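# Stand the clear bottle upright on the white plate

## Task

Put the clear bottle on the white plate, standing upright. Do not disturb the other items. At the end, neither gripper may be touching the case, the amber bottle or the clear bottle.

## Robot and tools

Robot: two arms, left_arm and right_arm, each ending in a two-finger gripper. Cameras: cam_high, cam_low (fixed), cam_left_wrist, cam_right_wrist (on the hands), each 672x504 pixels.

Frame: one scene frame for everything, in metres. The origin sits at table-top height, halfway between the nominal arm bases. +z points up, +x points out over the table, and left_arm is on the +y side. Image left/right does not match arm names. The printed hand position and orientation can be off by a few centimetres, more when the arm reaches far. Each real base is offset from its nominal spot; only a BASES line, if present, gives its measured place.

Gripper axes: the fingers extend along the gripper's +z and open and close along its y. end_effector_position is the point between the pads, roughly 1 cm short of the fingertips.

The row (used by execute_actions and move): always 16 numbers, one flat list covering both arms, even if only one moves. First left_arm: x, y, z, qw, qx, qy, qz, opening; then right_arm in the same 8-number order. x, y, z is an absolute target for that gripper's end_effector_position in metres, scene frame; qw, qx, qy, qz is an absolute target orientation (w first), also scene frame. Opening runs from -1 (closed) to +1 (fully open, 0.094 m). To hold an arm still, repeat its whole last reported pose and its intended opening in every call. To keep an orientation, resend the same quaternion you chose rather than copying a reported one that may have drifted.

execute_actions(actions, cameras): actions is a list with at most one item. An empty list only reads the state (with pictures). An item {"rows": [...], "steps": n} plays up to 15 rows, one per control step of 1/30 s (n at most 15, default 15; at least 3); the last row repeats if rows are fewer than steps. Each target must lie within 0.6 m of that arm's last reported position along each of its gripper axes, or the call is refused and nothing moves. An item {"steps": n} with no rows waits up to 300 steps counted from the previous result, including your reply time. The result is read 3 steps before the action finishes; those steps run afterwards.

move(target, speed, blend, blocking, cameras): target is one 16-number row or a list of up to 15 rows (no 0.6 m rule). Each gripper travels in a straight line to its pose; all arms finish together, minimum 0.5 s, cut off at 10 s for the whole list. speed is the top path speed in m/s, 0.002 to 0.5, default 0.25 (turning up to twice that in rad/s); one value or one per target. blend (metres, for lists) rounds corners by passing within that distance of intermediate targets; 0 stops at each. blocking=false returns about 0.5 s after the start while the move continues. Paths do not avoid obstacles or the other arm. The hand lags and can overshoot speed, especially with the arm nearly straight. Opening changes from the first row are sent at the start; openings in later rows are applied after all arms stop at that row. The result adds a "move:" line: done (within 10 mm and 2 degrees, not proof of no contact), off_target, moving, held, or fault, plus limits such as limits=paced (pose clipped) or limits=held (steps withheld).



Controller: each step the command is clipped to within 100 mm and 20 degrees of the measured hand pose, then joints are driven by damped inverse kinematics, favouring position. Friction and gravity can leave the hand a centimetre or more off target with no contact. Tiny moves may not start. Avoid paths near an arm's own base or with the wrist near the first joint's axis; they can flip the shoulder posture. Hand target in a result shows where the controller currently drives. Joint ranges (rad): waist -2.880 to 2.880, shoulder 0.000 to 3.142, elbow 0.000 to 3.019 (straight at 2.964), wrist pitch -1.693 to 1.571, wrist yaw -1.571 to 1.571, wrist roll -2.094 to 2.094.

Gripping: grip_measured uses the opening scale; empty it can read up to about 1.6 mm wide. Squeezing a hard part reads up to about 0.064 below the part's width, more for small or round parts. Commanding about 0.05 below first-touch reading (0.11 for small or round items) gives full force, roughly 50 to 64 N per pad. Close slowly on fragile things; release by commanding well above grip_measured. grip_effort_nm is motor effort (negative closing), not pad force, and keeps an offset at rest. Joint torques include arm weight and friction; entries 3 and 4 wrap at ±28 N m. Joint velocities reading within noise means the arm is at rest.

Timing: the simulation runs while you think; reply length costs time. Brief external tugs or pushes can occur.

Avoid: dropping the bottle, releasing it while it moves, fast impacts, hard pressing, arm-to-arm contact (the clearance check does not guard gripper-to-gripper contact), anything leaving the table. Long holding, stretched arms or pushing against unreachable poses heat motors; a MOTOR HOT line warns, and at 100 °C the arm goes limp for 30 to 60 s or more (OVER-TEMPERATURE FAULT). Finish with both grippers released and clear of the case and both bottles.

Each tool is called after "Emit:" as a command line: name --argument value for each argument, lists and objects as JSON in quotes; but a table of rows of numbers goes row by row, as --pt "numbers of a row", without its own name.

## Session

Emit:
execute_actions --actions '[]' --cameras '["all"]'

Scene clock: 0.00 s of 4110.00 s.
left_arm: end_effector_position=(+0.8557, +0.2927, +0.3181) grip_measured=+1.000 grip_effort_nm=n/a end_effector_quat_wxyz=(+0.606, +0.311, +0.725, +0.108) | right_arm: end_effector_position=(+0.2796, -0.7614, +0.3957) grip_measured=+1.000 grip_effort_nm=n/a end_effector_quat_wxyz=(+0.666, +0.334, +0.582, -0.327)
Joint positions: left_arm=[0.126 1.962 1.694 0.006 0.352 0.673 0.094] | right_arm=[-0.877 1.101 0.693 0.509 0.083 0.056 0.094]
Joint velocities: within noise
Joint torques (N m): no reading
Motor temperatures (°C): left_arm=[29 27 30 28 30 25 29] | right_arm=[28 30 29 28 29 27 28]
Heat: left arm: hottest elbow 30 °C; right arm: hottest shoulder 30 °C.
Hand target: left_arm +0.8592, +0.2932, +0.3460; +0.621, +0.310, +0.710, +0.117 | right_arm +0.2816, -0.7639, +0.4146; +0.676, +0.329, +0.570, -0.331

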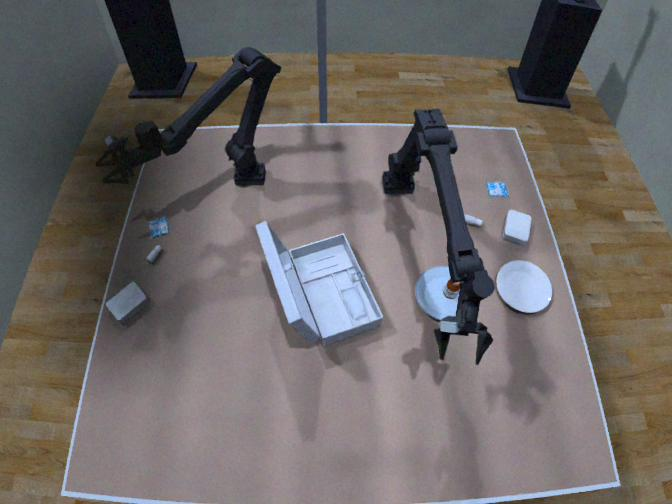

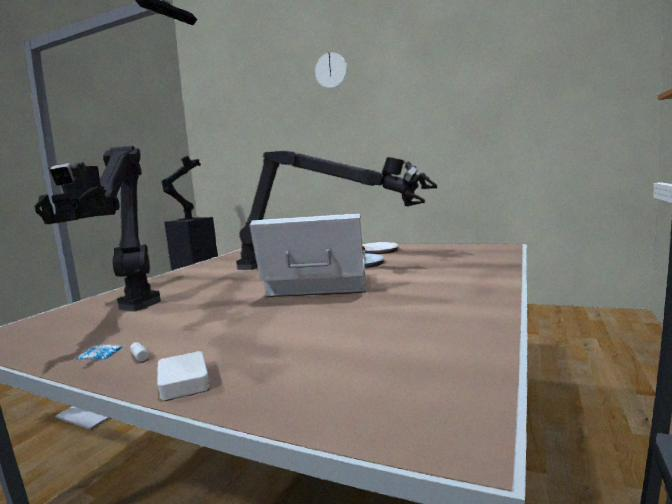

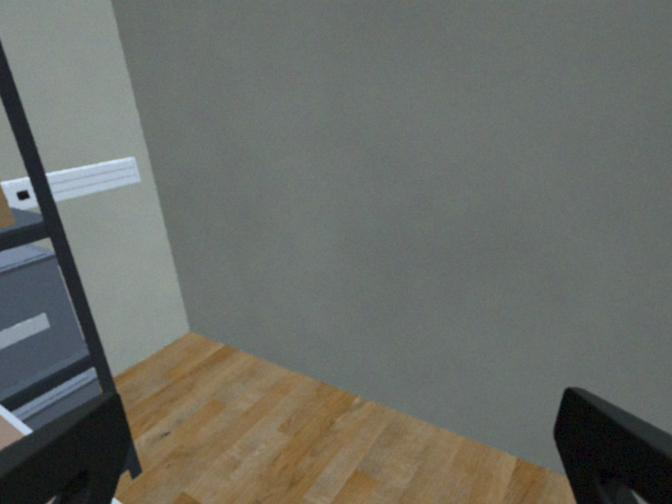

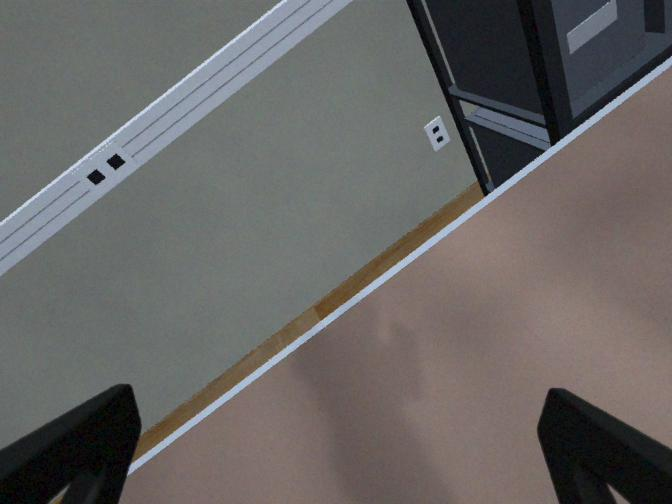

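Emit:
zoom_image --camera "cam_high" --region '[250, 220, 400, 350]'

Emit:
zoom_image --camera "cam_high" --region '[400, 170, 570, 350]'

Emit:
zoom_image --camera "cam_high" --region '[90, 200, 220, 330]'

Scaled by 3.360 from the camera's 672x504 image, which has a finer 960x720 frame.

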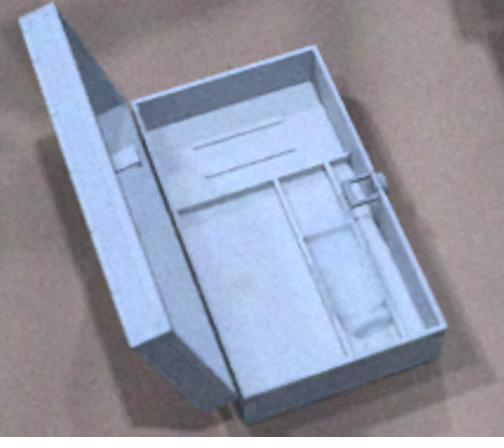

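Scaled by 2.800 from the camera's 672x504 image, which has a finer 960x720 frame.

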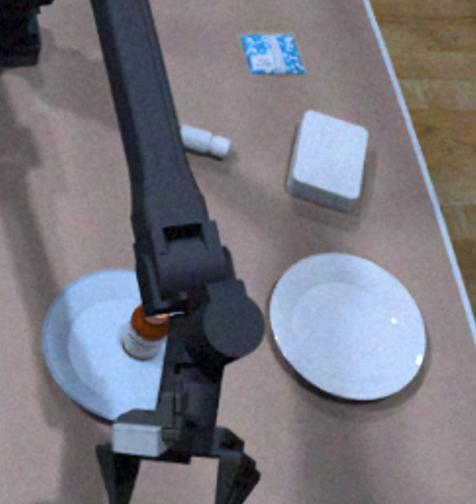

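Scaled by 3.877 from the camera's 672x504 image, which has a finer 960x720 frame.

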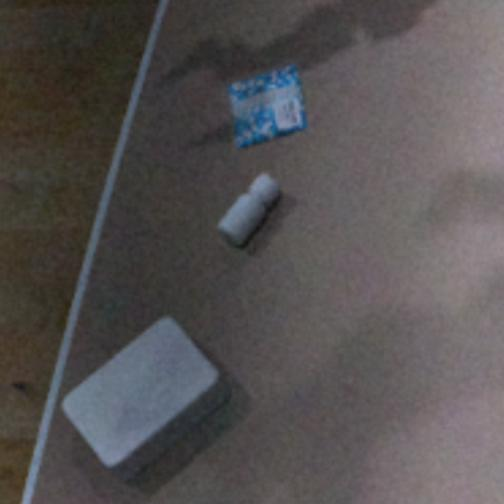

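Emit:
move --target '[0.62,0.08,0.36,0,0,1,0,1,0.2796,-0.7614,0.3957,0.666,0.334,0.582,-0.327,1]' --cameras '["cam_left_wrist","cam_high"]'

Emit:
zoom_image --camera "cam_left_wrist" --region '[130, 100, 600, 500]'

Scene clock: 4.33 s of 4110.00 s.
left_arm: end_effector_position=(+0.6264, +0.0837, +0.3502) grip_measured=+1.000 grip_effort_nm=-0.012 end_effector_quat_wxyz=(+0.076, +0.003, +0.997, -0.017) | right_arm: end_effector_position=(+0.2796, -0.7614, +0.3957) grip_measured=+1.000 grip_effort_nm=0.012 end_effector_quat_wxyz=(+0.666, +0.334, +0.582, -0.327)
Joint positions: left_arm=[-0.268 1.905 2.174 -1.684 -0.006 -0.253 0.094] | right_arm=[-0.877 1.101 0.693 0.509 0.083 0.056 0.094]
Joint velocities: within noise
Joint torques (N m): left_arm=[-1.08 -22.07 8.29 0.39 0.15 -0.01] | right_arm=[0.32 -4.01 11.28 2.52 -0.08 0.04]
Motor temperatures (°C): left_arm=[29 28 31 28 30 25 29] | right_arm=[28 30 30 28 29 27 28]
Heat: left arm: hottest elbow 31 °C; right arm: hottest shoulder 30 °C.
Hand target: left_arm +0.6197, +0.0801, +0.3593; +0.079, +0.001, +0.997, -0.021 | right_arm +0.2796, -0.7614, +0.3956; +0.666, +0.334, +0.582, -0.327
Off the commanded pose: left_arm 0.012 m, 9 deg | right_arm 0.000 m, 0 deg.
joint sent to its limit (left arm) — joint 4 (wrist pitch), lower limit.
Kept back: nothing.
move: off_target (left_arm)
camera_calibration:
cam_left_wrist: T_world_to_cam=[[0.00360348, -0.999788, 0.0202622, 0.0767691], [-0.96632, 0.0017325, 0.257339, 0.556373], [-0.257319, -0.0205071, -0.966109, 0.587234], [0, 0, 0, 1]] pos_world=[0.688464, 0.0878314, 0.4226]
Images, in order (width x height): cam_high 672x504, cam_left_wrist 672x504.

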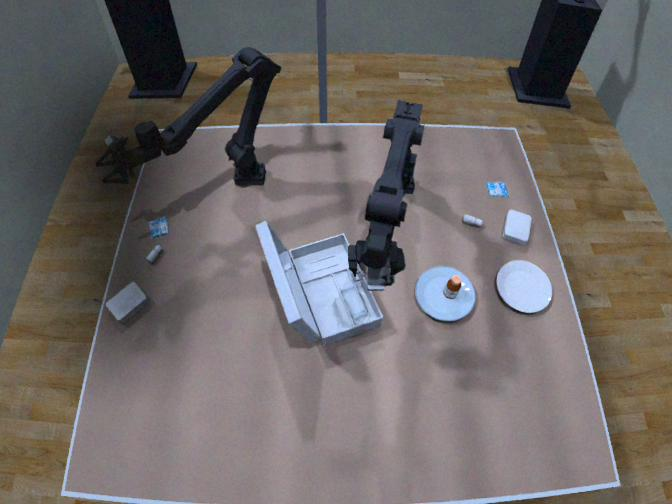

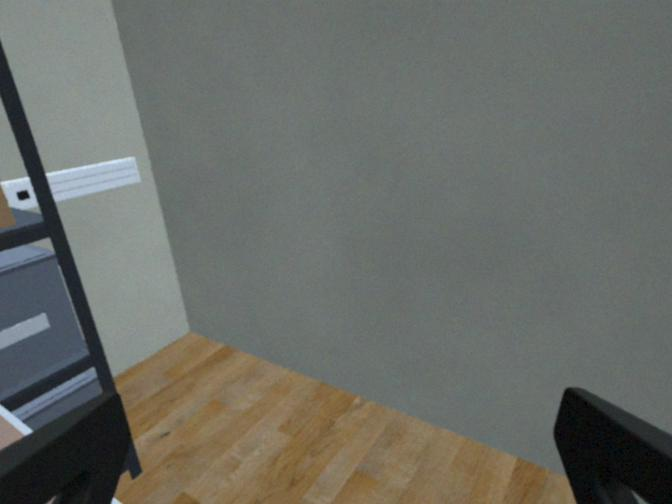

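Scaled by 1.072 from the camera's 672x504 image, which has a finer 960x720 frame.

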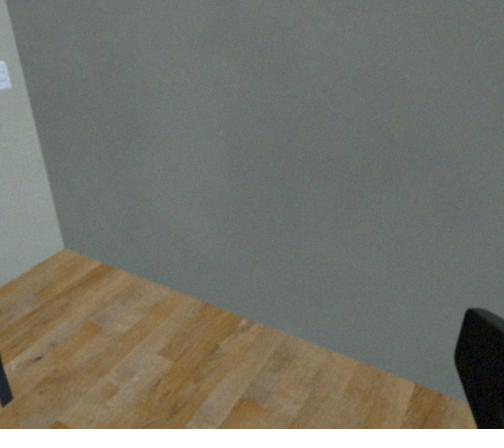

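Emit:
execute_actions --actions '[]' --cameras '["cam_left_wrist"]'

Emit:
zoom_image --camera "cam_high" --region '[250, 220, 400, 350]'

Scene clock: 4.43 s of 4110.00 s.
left_arm: end_effector_position=(+0.6264, +0.0837, +0.3502) grip_measured=+1.000 grip_effort_nm=0.002 end_effector_quat_wxyz=(+0.076, +0.003, +0.997, -0.017) | right_arm: end_effector_position=(+0.2796, -0.7614, +0.3957) grip_measured=+1.000 grip_effort_nm=0.007 end_effector_quat_wxyz=(+0.666, +0.334, +0.582, -0.327)
Joint positions: left_arm=[-0.268 1.905 2.174 -1.684 -0.006 -0.254 0.094] | right_arm=[-0.877 1.101 0.693 0.509 0.083 0.056 0.094]
Joint velocities: within noise
Joint torques (N m): left_arm=[-1.26 -22.07 8.21 0.38 0.15 -0.02] | right_arm=[0.38 -4.07 11.28 2.56 -0.09 0.03]
Motor temperatures (°C): left_arm=[29 28 31 28 30 25 29] | right_arm=[28 30 30 28 29 27 28]
Heat: left arm: hottest elbow 31 °C; right arm: hottest shoulder 30 °C.
Hand target: left_arm +0.6197, +0.0801, +0.3593; +0.079, +0.001, +0.997, -0.021 | right_arm +0.2796, -0.7614, +0.3956; +0.666, +0.334, +0.582, -0.327
Off the commanded pose: left_arm 0.012 m, 9 deg | right_arm 0.000 m, 0 deg.
Steps of this call (1-3: nothing new was sent). Readings (end_effector_position of left_arm | right_arm):
1: (+0.6264, +0.0837, +0.3502) | (+0.2796, -0.7614, +0.3957)
2: (+0.6264, +0.0837, +0.3502) | (+0.2796, -0.7614, +0.3957)
3: the state above
camera_calibration:
cam_left_wrist: T_world_to_cam=[[0.00473461, -0.99978, 0.0204351, 0.0759993], [-0.966311, 0.000684571, 0.257377, 0.556442], [-0.257334, -0.0209653, -0.966095, 0.587277], [0, 0, 0, 1]] pos_world=[0.688462, 0.0879141, 0.422597]
Images, in order (width x height): cam_left_wrist 672x504.

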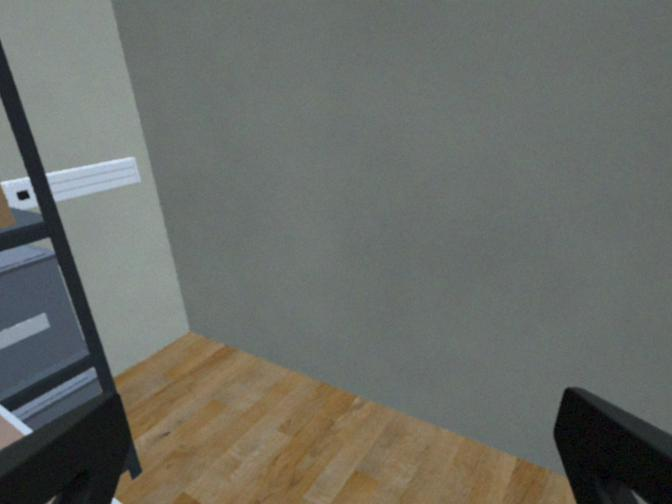

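This scene's latest camera images include none from cam_high. They are from: cam_left_wrist. cam_high's image comes with the result of a call that names it in "cameras".

Emit:
move --target '[0.45,0.35,0.3,0,0,1,0,1,0.2796,-0.7614,0.3957,0.666,0.334,0.582,-0.327,1]' --cameras '["cam_left_wrist","cam_high","cam_low"]'

Emit:
zoom_image --camera "cam_high" --region '[310, 240, 390, 340]'

Emit:
zoom_image --camera "cam_high" --region '[250, 220, 400, 350]'

Scene clock: 6.53 s of 4110.00 s.
left_arm: end_effector_position=(+0.4492, +0.3524, +0.2936) grip_measured=+1.000 grip_effort_nm=-0.007 end_effector_quat_wxyz=(-0.012, -0.010, +1.000, -0.003) | right_arm: end_effector_position=(+0.2796, -0.7614, +0.3957) grip_measured=+1.000 grip_effort_nm=0.012 end_effector_quat_wxyz=(+0.666, +0.334, +0.582, -0.327)
Joint positions: left_arm=[0.251 1.486 1.486 -1.596 0 0.24 0.094] | right_arm=[-0.877 1.101 0.693 0.509 0.083 0.056 0.094]
Joint velocities: within noise
Joint torques (N m): left_arm=[-1.03 -15.21 8.31 0.84 0.04 0.2] | right_arm=[0.32 -4.01 11.28 2.54 -0.08 0.04]
Motor temperatures (°C): left_arm=[29 29 32 28 30 25 29] | right_arm=[28 30 31 28 29 27 28]
Heat: left arm: hottest elbow 32 °C; right arm: hottest elbow 31 °C.
Hand target: left_arm +0.4500, +0.3501, +0.3000; +0.000, +0.000, +1.000, +0.000 | right_arm +0.2796, -0.7614, +0.3956; +0.666, +0.334, +0.582, -0.327
Off the commanded pose: left_arm 0.007 m, 2 deg | right_arm 0.000 m, 0 deg.
Kept back: nothing.
move: done
camera_calibration:
cam_left_wrist: T_world_to_cam=[[0.0291966, -0.999529, -0.00940672, 0.344286], [-0.905507, -0.0304333, 0.42324, 0.33453], [-0.423327, -0.00383931, -0.905969, 0.543551], [0, 0, 0, 1]] pos_world=[0.522967, 0.356392, 0.354093]
Images, in order (width x height): cam_high 672x504, cam_low 672x504, cam_left_wrist 672x504.

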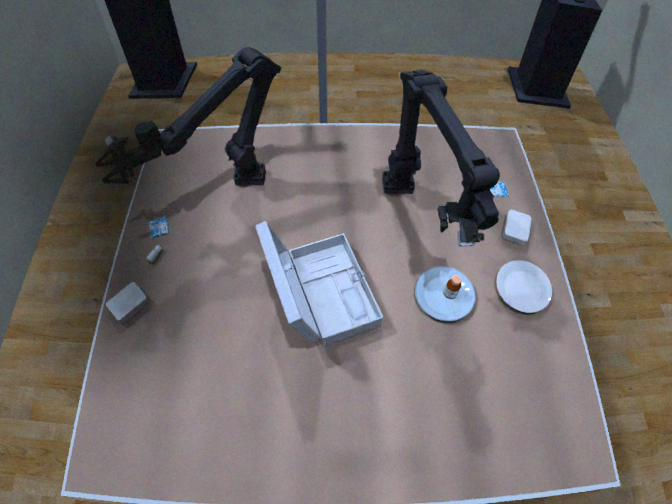

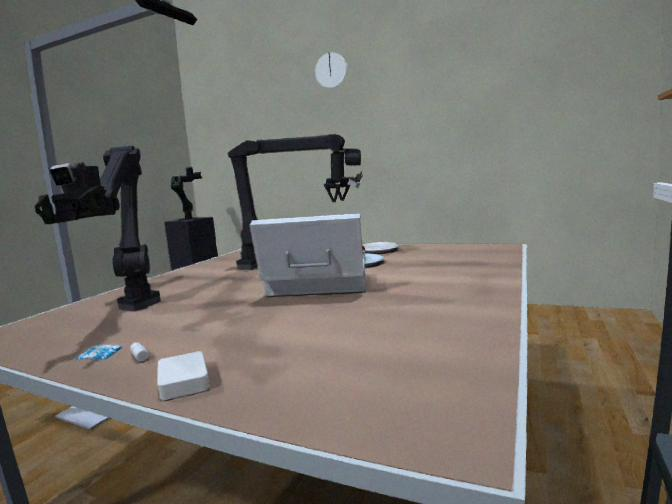

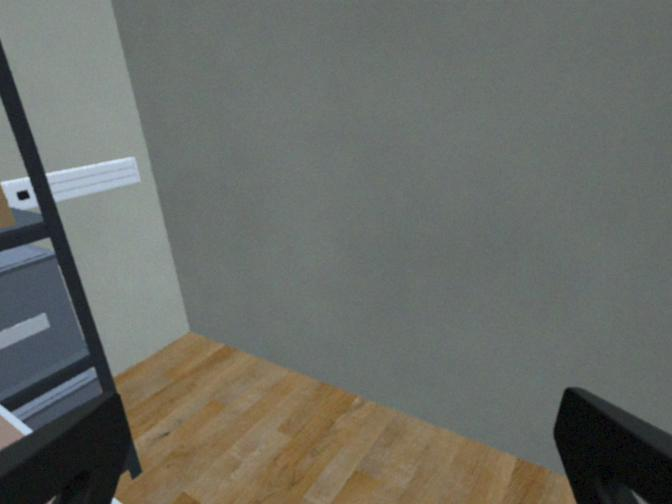

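Scaled by 5.040 from the camera's 672x504 image, which has a finer 960x720 frame.

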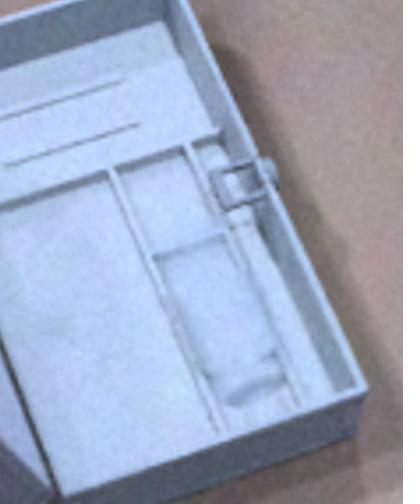

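Scaled by 3.360 from the camera's 672x504 image, which has a finer 960x720 frame.

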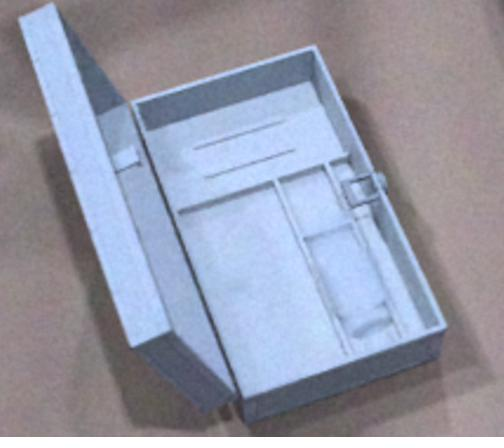

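Emit:
move --pt "0.45 0.35 0.3 0 0 1 0 1 0.45 -0.4 0.42 0 0 1 0 1" --pt "0.45 0.35 0.3 0 0 1 0 1 0.58 0.05 0.38 0.05 0 0.9987 0 1" --blend 0.08 --cameras '["cam_right_wrist","cam_high"]'

Emit:
zoom_image --camera "cam_right_wrist" --region '[130, 100, 600, 500]'

Scene clock: 13.17 s of 4110.00 s.
left_arm: end_effector_position=(+0.4492, +0.3524, +0.2936) grip_measured=+1.000 grip_effort_nm=-0.002 end_effector_quat_wxyz=(-0.012, -0.008, +1.000, -0.003) | right_arm: end_effector_position=(+0.5758, +0.0515, +0.3560) grip_measured=+1.000 grip_effort_nm=0.007 end_effector_quat_wxyz=(+0.161, -0.013, +0.984, +0.072)
Joint positions: left_arm=[0.251 1.486 1.486 -1.596 0 0.243 0.094] | right_arm=[0.632 2.195 2.64 -1.667 0.063 0.576 0.094]
Joint velocities: within noise
Joint torques (N m): left_arm=[-1.08 -15.15 8.35 0.87 0.04 0.21] | right_arm=[0.09 -18.96 15.2 1.2 0.07 0.11]
Motor temperatures (°C): left_arm=[29 29 32 28 30 25 29] | right_arm=[28 31 33 28 29 27 28]
Heat: left arm: hottest elbow 32 °C; right arm: hottest elbow 33 °C.
Hand target: left_arm +0.4500, +0.3501, +0.3000; +0.000, +0.000, +1.000, +0.000 | right_arm +0.5786, +0.0490, +0.3790; +0.180, -0.005, +0.980, +0.085
Off the commanded pose: left_arm 0.007 m, 2 deg | right_arm 0.024 m, 15 deg.
joint sent to its limit (right arm) — joint 4 (wrist pitch), lower limit.
Kept back: nothing.
move: off_target (right_arm)
camera_calibration:
cam_right_wrist: T_world_to_cam=[[0.045997, -0.990094, -0.132657, 0.0730115], [-0.992564, -0.060281, 0.105753, 0.575506], [-0.112703, 0.126806, -0.985504, 0.498996], [0, 0, 0, 1]] pos_world=[0.624106, 0.0437047, 0.440586]
Images, in order (width x height): cam_high 672x504, cam_right_wrist 672x504.

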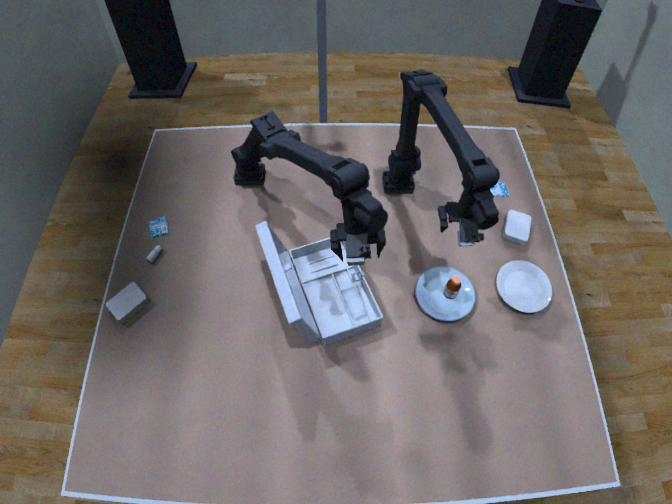

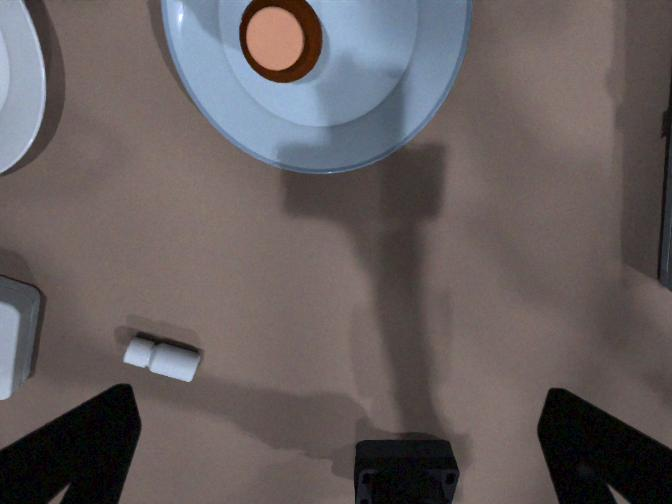

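Scaled by 1.072 from the camera's 672x504 image, which has a finer 960x720 frame.

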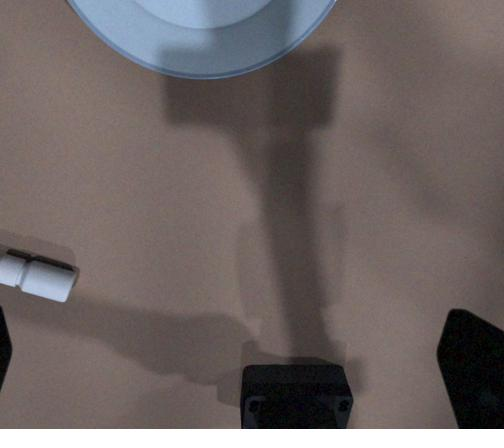

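Emit:
execute_actions --actions '[]' --cameras '["cam_left_wrist"]'

Emit:
zoom_image --camera "cam_left_wrist" --region '[150, 0, 550, 400]'

Scene clock: 13.33 s of 4110.00 s.
left_arm: end_effector_position=(+0.4492, +0.3524, +0.2936) grip_measured=+1.000 grip_effort_nm=-0.002 end_effector_quat_wxyz=(-0.012, -0.008, +1.000, -0.003) | right_arm: end_effector_position=(+0.5758, +0.0515, +0.3560) grip_measured=+1.000 grip_effort_nm=0.002 end_effector_quat_wxyz=(+0.161, -0.012, +0.984, +0.072)
Joint positions: left_arm=[0.251 1.486 1.486 -1.596 0 0.243 0.094] | right_arm=[0.632 2.195 2.64 -1.667 0.063 0.577 0.094]
Joint velocities: within noise
Joint torques (N m): left_arm=[-1.08 -15.03 8.31 0.84 0.04 0.21] | right_arm=[-0.03 -18.9 15.19 1.2 0.07 0.1]
Motor temperatures (°C): left_arm=[29 29 32 28 30 25 29] | right_arm=[28 31 33 28 29 27 28]
Heat: left arm: hottest elbow 32 °C; right arm: hottest elbow 33 °C.
Hand target: left_arm +0.4500, +0.3501, +0.3000; +0.000, +0.000, +1.000, +0.000 | right_arm +0.5786, +0.0490, +0.3790; +0.180, -0.005, +0.980, +0.085
Off the commanded pose: left_arm 0.007 m, 2 deg | right_arm 0.024 m, 15 deg.
Steps of this call (1-5: nothing new was sent). Readings (end_effector_position of left_arm | right_arm):
1: (+0.4492, +0.3524, +0.2936) | (+0.5758, +0.0515, +0.3560)
2: (+0.4492, +0.3524, +0.2936) | (+0.5758, +0.0515, +0.3560)
4: (+0.4492, +0.3524, +0.2936) | (+0.5758, +0.0515, +0.3560)
5: the state above
camera_calibration:
cam_left_wrist: T_world_to_cam=[[0.0261473, -0.999615, -0.00933059, 0.345663], [-0.905603, -0.0276386, 0.423225, 0.333593], [-0.423319, -0.00261635, -0.905977, 0.543119], [0, 0, 0, 1]] pos_world=[0.522978, 0.356171, 0.354094]
Images, in order (width x height): cam_left_wrist 672x504.

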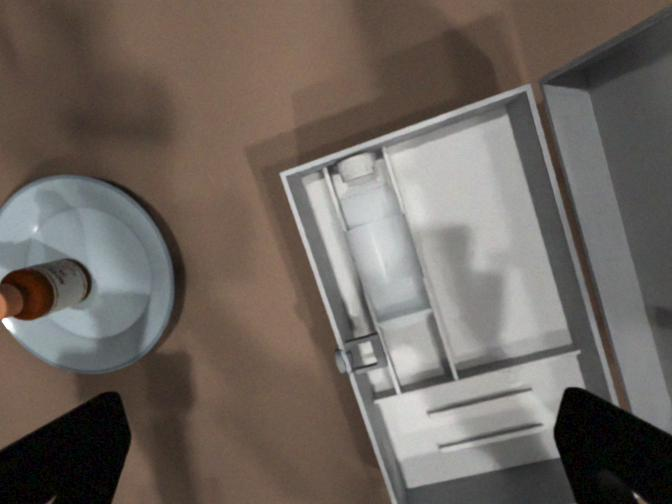

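Scaled by 1.260 from the camera's 672x504 image, which has a finer 960x720 frame.

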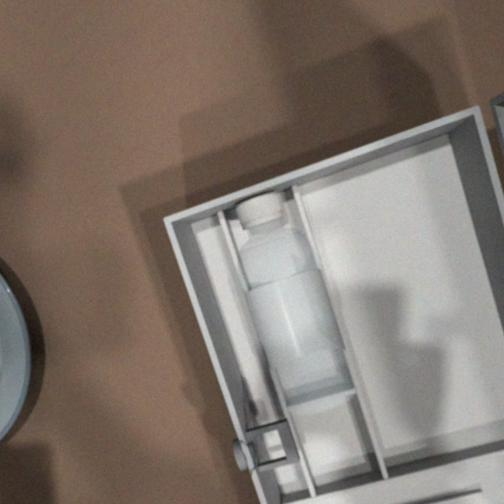

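Emit:
zoom_image --camera "cam_left_wrist" --region '[270, 90, 470, 240]'

Emit:
zoom_image --camera "cam_left_wrist" --region '[320, 220, 520, 400]'

Scaled by 2.520 from the camera's 672x504 image, which has a finer 960x720 frame.

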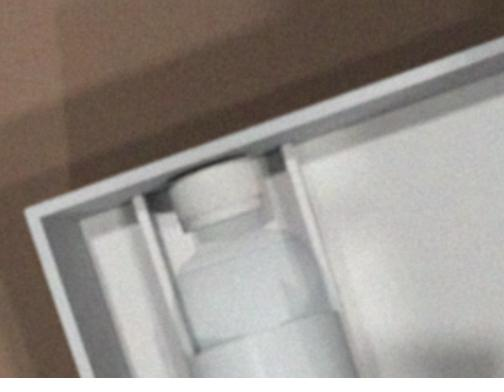

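Scaled by 2.520 from the camera's 672x504 image, which has a finer 960x720 frame.

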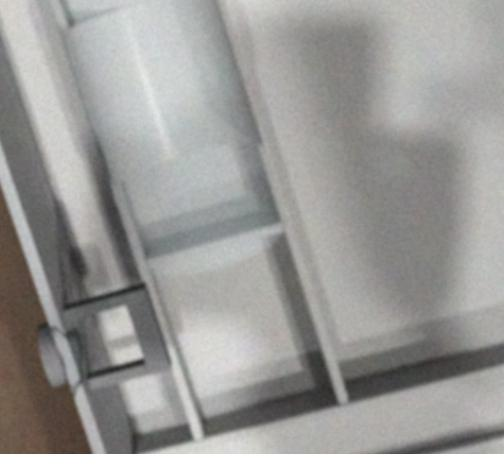

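Emit:
move --pt "0.45 0.35 0.3 0 0 1 0 1 0.45 -0.35 0.42 0 0 1 0 1" --pt "0.642 0.076 0.19 0 -0.199 0.98 0 1 0.35 -0.5 0.35 0 0 1 0 1" --blend 0.08 --cameras '["cam_right_wrist","cam_high"]'

Emit:
execute_actions --actions '[]' --cameras '["cam_right_wrist"]'

Scene clock: 18.20 s of 4110.00 s.
left_arm: end_effector_position=(+0.6265, +0.0783, +0.1627) grip_measured=+1.000 grip_effort_nm=-0.007 end_effector_quat_wxyz=(-0.027, -0.192, +0.981, +0.011) | right_arm: end_effector_position=(+0.3546, -0.5025, +0.3450) grip_measured=+1.000 grip_effort_nm=0.002 end_effector_quat_wxyz=(+0.019, +0.006, +1.000, -0.006)
Joint positions: left_arm=[-0.274 2.042 1.898 -1.484 0.004 -0.652 0.094] | right_arm=[-0.346 1.383 1.518 -1.665 -0.002 -0.352 0.094]
Joint velocities: within noise
Joint torques (N m): left_arm=[-0.44 -23.06 12.63 -0.09 -0.21 -0.03] | right_arm=[0.62 -8.53 10.43 0.58 0.05 -0.04]
Motor temperatures (°C): left_arm=[29 29 33 28 30 25 28] | right_arm=[28 31 34 28 29 27 28]
Heat: left arm: hottest elbow 33 °C; right arm: hottest elbow 34 °C.
Hand target: left_arm +0.6405, +0.0764, +0.1902; +0.000, -0.199, +0.980, +0.000 | right_arm +0.3501, -0.5000, +0.3494; +0.020, +0.000, +1.000, -0.007
Off the commanded pose: left_arm 0.032 m, 3 deg | right_arm 0.007 m, 2 deg.
joint sent to its limit (right arm) — joint 4 (wrist pitch), lower limit.
Kept back: nothing.
move: off_target (left_arm)
camera_calibration:
cam_right_wrist: T_world_to_cam=[[-0.013306, -0.999766, 0.0170491, -0.502238], [-0.922592, 0.0188497, 0.385316, 0.242225], [-0.385548, -0.0106023, -0.922627, 0.539505], [0, 0, 0, 1]] pos_world=[0.424797, -0.500966, 0.412992]
Images, in order (width x height): cam_high 672x504, cam_right_wrist 672x504.

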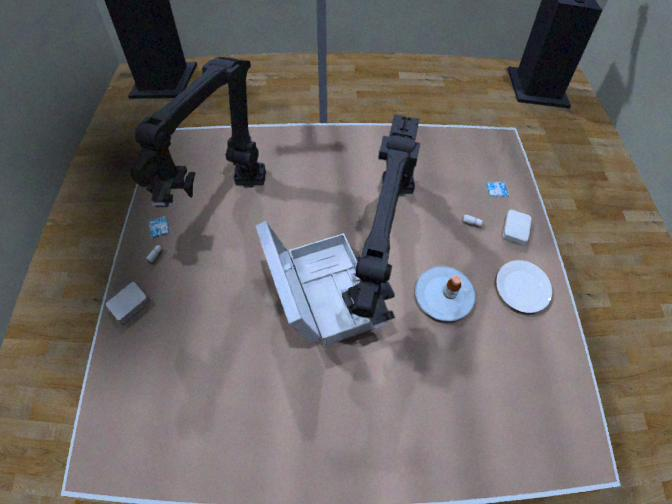

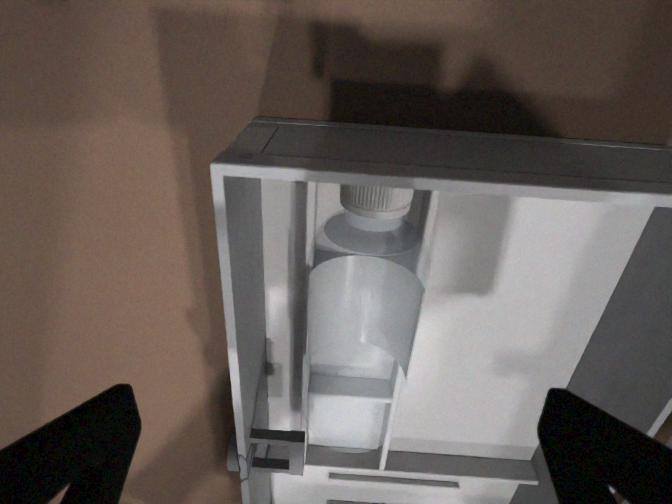

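Scene clock: 18.20 s of 4110.00 s.
left_arm: end_effector_position=(+0.6265, +0.0783, +0.1627) grip_measured=+1.000 grip_effort_nm=-0.007 end_effector_quat_wxyz=(-0.027, -0.192, +0.981, +0.011) | right_arm: end_effector_position=(+0.3546, -0.5025, +0.3450) grip_measured=+1.000 grip_effort_nm=0.002 end_effector_quat_wxyz=(+0.019, +0.006, +1.000, -0.006)
Joint positions: left_arm=[-0.274 2.042 1.898 -1.484 0.004 -0.652 0.094] | right_arm=[-0.346 1.383 1.518 -1.665 -0.002 -0.352 0.094]
Joint velocities: within noise
Joint torques (N m): left_arm=[-0.44 -23.06 12.63 -0.09 -0.21 -0.03] | right_arm=[0.62 -8.53 10.43 0.58 0.05 -0.04]
Motor temperatures (°C): left_arm=[29 29 33 28 30 25 28] | right_arm=[28 31 34 28 29 27 28]
Heat: left arm: hottest elbow 33 °C; right arm: hottest elbow 34 °C.
Hand target: left_arm +0.6405, +0.0764, +0.1902; +0.000, -0.199, +0.980, +0.000 | right_arm +0.3501, -0.5000, +0.3494; +0.020, +0.000, +1.000, -0.007
Off the commanded pose: left_arm 0.032 m, 3 deg | right_arm 0.007 m, 2 deg.
Kept back: nothing.
camera_calibration:
cam_right_wrist: T_world_to_cam=[[-0.013306, -0.999766, 0.0170491, -0.502238], [-0.922592, 0.0188497, 0.385316, 0.242225], [-0.385548, -0.0106023, -0.922627, 0.539505], [0, 0, 0, 1]] pos_world=[0.424797, -0.500966, 0.412992]
Images, in order (width x height): cam_right_wrist 672x504.

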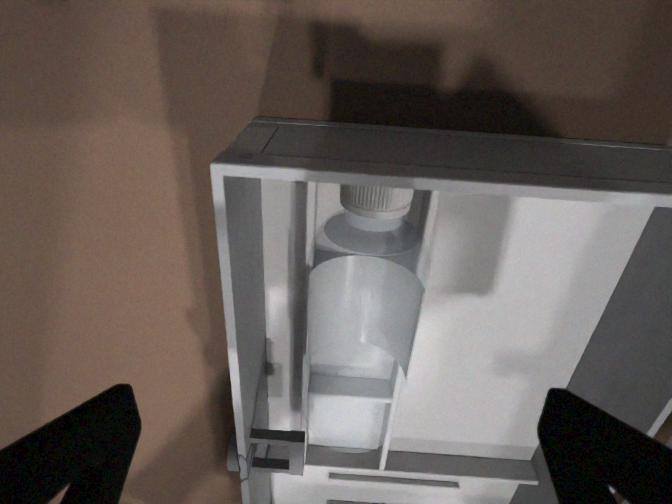

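Emit:
move --target '[0.658,0.072,0.123,-0.01,-0.199,0.98,0,0.4,0.35,-0.5,0.35,0,0,1,0,1]' --cameras '["cam_right_wrist"]' --speed 0.1

Scene clock: 20.00 s of 4110.00 s.
left_arm: end_effector_position=(+0.6435, +0.0735, +0.1074) grip_measured=+0.403 grip_effort_nm=-0.154 end_effector_quat_wxyz=(-0.031, -0.193, +0.981, +0.013) | right_arm: end_effector_position=(+0.3546, -0.5025, +0.3450) grip_measured=+1.000 grip_effort_nm=0.002 end_effector_quat_wxyz=(+0.019, +0.006, +1.000, -0.006)
Joint positions: left_arm=[-0.274 2.131 1.898 -1.405 0.005 -0.654 0.066] | right_arm=[-0.346 1.383 1.518 -1.665 -0.002 -0.353 0.094]
Joint velocities: within noise
Joint torques (N m): left_arm=[-0.32 -23.94 10.67 0.72 0.14 0.02] | right_arm=[0.56 -8.47 10.44 0.61 0.05 -0.04]
Motor temperatures (°C): left_arm=[29 30 34 28 30 25 28] | right_arm=[28 32 34 28 29 27 28]
Heat: left arm: hottest elbow 34 °C; right arm: hottest elbow 34 °C.
Hand target: left_arm +0.6573, +0.0722, +0.1233; -0.010, -0.199, +0.980, +0.000 | right_arm +0.3501, -0.5000, +0.3494; +0.020, +0.000, +1.000, -0.007
Off the commanded pose: left_arm 0.021 m, 3 deg | right_arm 0.007 m, 2 deg.
joint sent to its limit (right arm) — joint 4 (wrist pitch), lower limit.
Kept back: nothing.
move: off_target (left_arm)
camera_calibration:
cam_right_wrist: T_world_to_cam=[[-0.0121625, -0.99978, 0.0170937, -0.502666], [-0.922607, 0.0178119, 0.385329, 0.241704], [-0.385548, -0.0110842, -0.922621, 0.539261], [0, 0, 0, 1]] pos_world=[0.424796, -0.500883, 0.412991]
Images, in order (width x height): cam_right_wrist 672x504.

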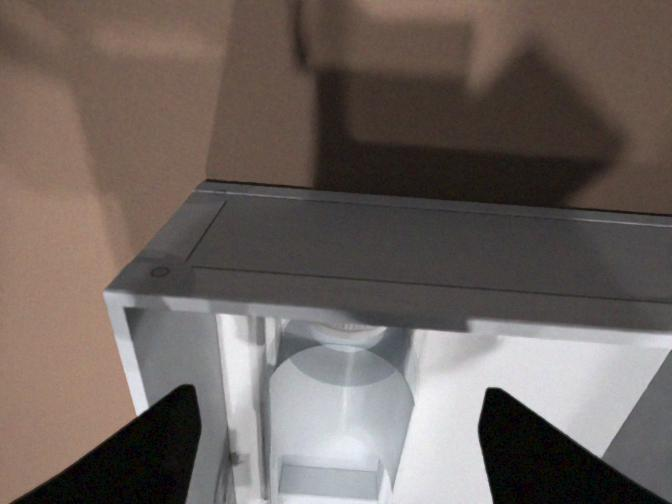

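Emit:
move --target '[0.6475,0.069,0.075,-0.01,-0.199,0.98,0,0.25,0.35,-0.5,0.345,0,0,1,0,1]' --cameras '["cam_right_wrist"]' --speed 0.06

Scene clock: 21.37 s of 4110.00 s.
left_arm: end_effector_position=(+0.6432, +0.0708, +0.0789) grip_measured=+0.253 grip_effort_nm=-0.159 end_effector_quat_wxyz=(-0.018, -0.193, +0.981, +0.001) | right_arm: end_effector_position=(+0.3537, -0.5021, +0.3431) grip_measured=+1.000 grip_effort_nm=0.007 end_effector_quat_wxyz=(+0.017, +0.006, +1.000, -0.005)
Joint positions: left_arm=[-0.276 2.131 1.822 -1.295 0.013 -0.656 0.059] | right_arm=[-0.346 1.383 1.513 -1.665 -0.002 -0.353 0.094]
Joint velocities: within noise
Joint torques (N m): left_arm=[-0.73 -22.59 7.71 1.36 -0.22 -0.06] | right_arm=[0.56 -8.06 10.29 0.59 0.06 -0.04]
Motor temperatures (°C): left_arm=[29 30 34 28 30 25 28] | right_arm=[28 32 34 28 29 27 28]
Heat: left arm: hottest elbow 34 °C; right arm: hottest elbow 34 °C.
Hand target: left_arm +0.6474, +0.0690, +0.0751; -0.010, -0.199, +0.980, +0.000 | right_arm +0.3501, -0.5000, +0.3445; +0.014, +0.000, +1.000, -0.005
Off the commanded pose: left_arm 0.006 m, 1 deg | right_arm 0.005 m, 2 deg.
joint sent to its limit (right arm) — joint 4 (wrist pitch), lower limit.
Kept back: nothing.
move: done
camera_calibration:
cam_right_wrist: T_world_to_cam=[[-0.0120873, -0.999809, 0.0153837, -0.501753], [-0.920812, 0.0171274, 0.389631, 0.23915], [-0.38982, -0.00945595, -0.920843, 0.53886], [0, 0, 0, 1]] pos_world=[0.424206, -0.500658, 0.410744]
Images, in order (width x height): cam_right_wrist 672x504.

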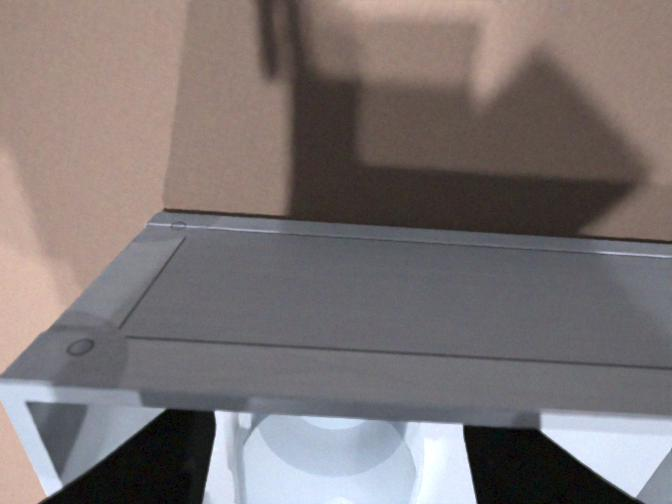

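Emit:
move --target '[0.637,0.068,0.058,-0.01,-0.199,0.98,0,0.25,0.35,-0.5,0.345,0,0,1,0,1]' --cameras '["cam_right_wrist","cam_high"]' --speed 0.05

Emit:
zoom_image --camera "cam_high" --region '[310, 250, 430, 340]'

Scene clock: 22.37 s of 4110.00 s.
left_arm: end_effector_position=(+0.6326, +0.0694, +0.0564) grip_measured=+0.253 grip_effort_nm=-0.154 end_effector_quat_wxyz=(-0.021, -0.190, +0.982, +0.003) | right_arm: end_effector_position=(+0.3537, -0.5021, +0.3431) grip_measured=+1.000 grip_effort_nm=0.007 end_effector_quat_wxyz=(+0.017, +0.006, +1.000, -0.005)
Joint positions: left_arm=[-0.282 2.131 1.758 -1.238 0.014 -0.657 0.059] | right_arm=[-0.346 1.383 1.513 -1.665 -0.002 -0.353 0.094]
Joint velocities: within noise
Joint torques (N m): left_arm=[-0.5 -23.12 7.56 1.18 -0.23 -0.11] | right_arm=[0.56 -8.12 10.29 0.59 0.06 -0.04]
Motor temperatures (°C): left_arm=[29 30 34 28 30 25 28] | right_arm=[28 32 34 28 29 27 28]
Heat: left arm: hottest elbow 34 °C; right arm: hottest elbow 34 °C.
Hand target: left_arm +0.6370, +0.0681, +0.0581; -0.010, -0.199, +0.980, +0.000 | right_arm +0.3501, -0.5000, +0.3445; +0.014, +0.000, +1.000, -0.005
Off the commanded pose: left_arm 0.005 m, 2 deg | right_arm 0.005 m, 2 deg.
joint sent to its limit (right arm) — joint 4 (wrist pitch), lower limit.
Kept back: nothing.
move: done
camera_calibration:
cam_right_wrist: T_world_to_cam=[[-0.0120873, -0.999809, 0.0153837, -0.501753], [-0.920812, 0.0171274, 0.389631, 0.23915], [-0.38982, -0.00945595, -0.920843, 0.53886], [0, 0, 0, 1]] pos_world=[0.424206, -0.500658, 0.410744]
Images, in order (width x height): cam_high 672x504, cam_right_wrist 672x504.

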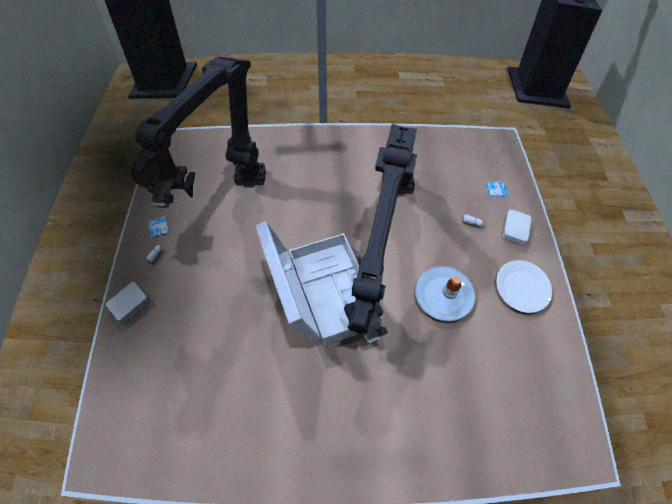

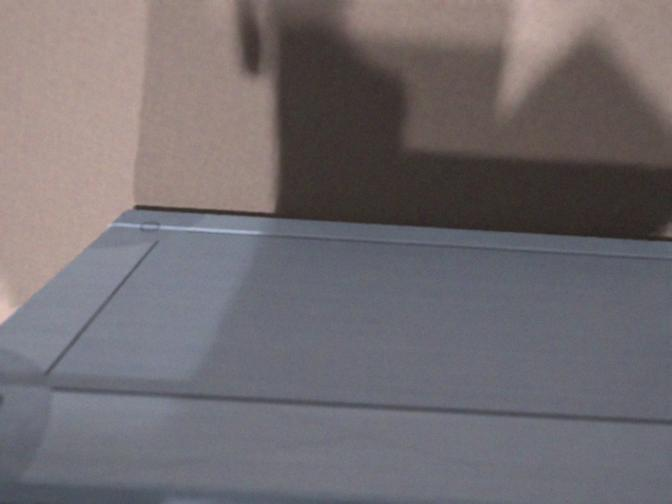

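Scaled by 4.200 from the camera's 672x504 image, which has a finer 960x720 frame.

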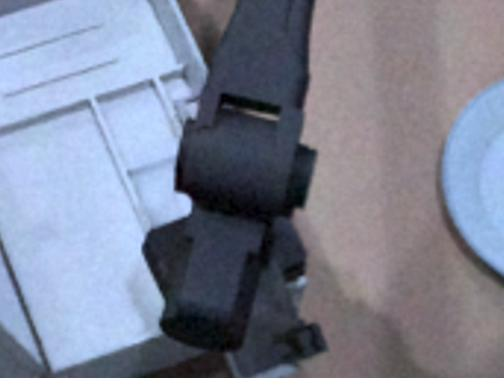

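Emit:
move --pt "0.640 0.069 0.042 -0.01 -0.199 0.98 0 0.25 0.35 -0.5 0.345 0 0 1 0 1" --pt "0.640 0.069 0.042 -0.01 -0.199 0.98 0 -0.8 0.35 -0.5 0.345 0 0 1 0 1" --cameras '["cam_right_wrist"]' --speed 0.05

Scene clock: 23.80 s of 4110.00 s.
left_arm: end_effector_position=(+0.6329, +0.0686, +0.0537) grip_measured=+0.018 grip_effort_nm=-1.048 end_effector_quat_wxyz=(-0.018, -0.189, +0.982, +0.002) | right_arm: end_effector_position=(+0.3537, -0.5021, +0.3431) grip_measured=+1.000 grip_effort_nm=0.002 end_effector_quat_wxyz=(+0.017, +0.006, +1.000, -0.005)
Joint positions: left_arm=[-0.284 2.131 1.75 -1.224 0.013 -0.655 0.048] | right_arm=[-0.346 1.383 1.513 -1.665 -0.002 -0.353 0.094]
Joint velocities: within noise
Joint torques (N m): left_arm=[-0.44 -21.42 7.65 1.92 -0.18 -0.11] | right_arm=[0.56 -8.12 10.29 0.58 0.06 -0.04]
Motor temperatures (°C): left_arm=[29 31 34 28 30 25 29] | right_arm=[28 32 34 27 29 27 28]
Heat: left arm: hottest elbow 34 °C; right arm: hottest elbow 34 °C.
Hand target: left_arm +0.6397, +0.0692, +0.0423; -0.010, -0.199, +0.980, +0.000 | right_arm +0.3501, -0.5000, +0.3445; +0.014, +0.000, +1.000, -0.005
Off the commanded pose: left_arm 0.014 m, 2 deg | right_arm 0.005 m, 2 deg.
joint sent to its limit (right arm) — joint 4 (wrist pitch), lower limit.
Kept back: nothing.
move: off_target (left_arm); target 2's new opening was sent with left_arm's hand 0.014 m and 1 deg from that target
camera_calibration:
cam_right_wrist: T_world_to_cam=[[-0.0120873, -0.999809, 0.0153837, -0.501753], [-0.920812, 0.0171274, 0.389631, 0.23915], [-0.38982, -0.00945595, -0.920843, 0.53886], [0, 0, 0, 1]] pos_world=[0.424206, -0.500658, 0.410744]
Images, in order (width x height): cam_right_wrist 672x504.

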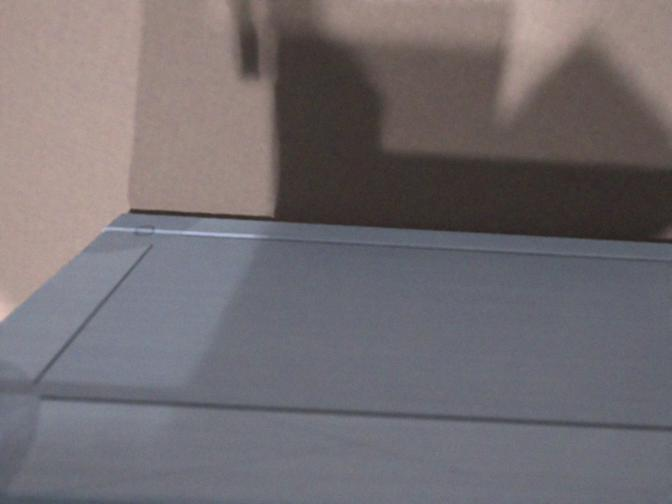

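Emit:
move --target '[0.640,0.069,0.10,-0.01,-0.199,0.98,0,-0.8,0.35,-0.5,0.345,0,0,1,0,1]' --cameras '["cam_right_wrist","cam_high"]' --speed 0.05

Emit:
zoom_image --camera "cam_high" --region '[310, 250, 430, 340]'

Scene clock: 25.53 s of 4110.00 s.
left_arm: end_effector_position=(+0.6275, +0.0704, +0.0644) grip_measured=+0.019 grip_effort_nm=-1.033 end_effector_quat_wxyz=(-0.031, -0.200, +0.979, +0.010) | right_arm: end_effector_position=(+0.3537, -0.5021, +0.3431) grip_measured=+1.000 grip_effort_nm=0.002 end_effector_quat_wxyz=(+0.017, +0.006, +1.000, -0.005)
Joint positions: left_arm=[-0.284 2.125 1.77 -1.28 0.011 -0.677 0.048] | right_arm=[-0.346 1.383 1.513 -1.665 -0.002 -0.353 0.094]
Joint velocities: within noise
Joint torques (N m): left_arm=[-0.44 -25.35 11.15 -1.03 -0.14 0.13] | right_arm=[0.56 -8 10.3 0.58 0.05 -0.04]
Motor temperatures (°C): left_arm=[29 31 34 28 30 25 29] | right_arm=[28 32 34 27 29 27 28]
Heat: left arm: hottest elbow 34 °C; right arm: hottest elbow 34 °C.
Hand target: left_arm +0.6390, +0.0694, +0.0998; -0.010, -0.199, +0.980, +0.000 | right_arm +0.3501, -0.5000, +0.3445; +0.014, +0.000, +1.000, -0.005
Off the commanded pose: left_arm 0.038 m, 3 deg | right_arm 0.005 m, 2 deg.
joint sent to its limit (right arm) — joint 4 (wrist pitch), lower limit.
Kept back: nothing.
move: off_target (left_arm)
camera_calibration:
cam_right_wrist: T_world_to_cam=[[-0.0120873, -0.999809, 0.0153837, -0.501753], [-0.920812, 0.0171274, 0.389631, 0.23915], [-0.38982, -0.00945595, -0.920843, 0.53886], [0, 0, 0, 1]] pos_world=[0.424206, -0.500658, 0.410744]
Images, in order (width x height): cam_high 672x504, cam_right_wrist 672x504.

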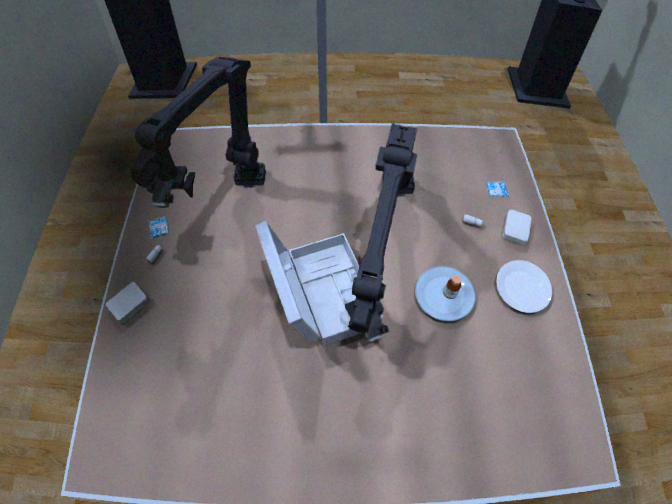

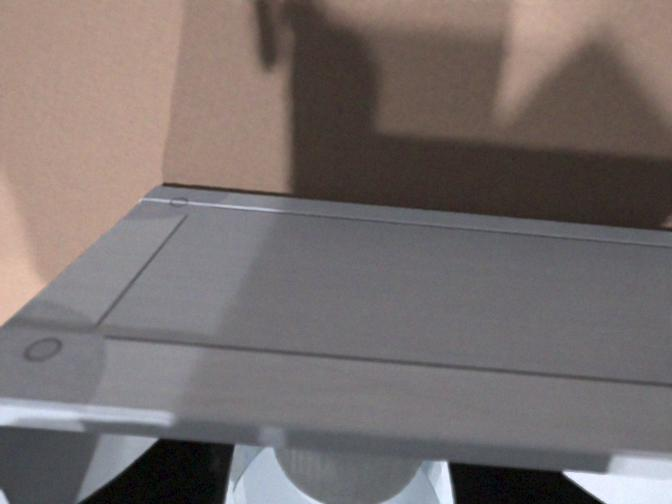

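Scaled by 4.200 from the camera's 672x504 image, which has a finer 960x720 frame.

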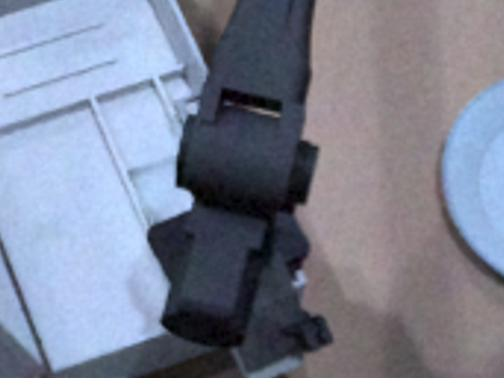

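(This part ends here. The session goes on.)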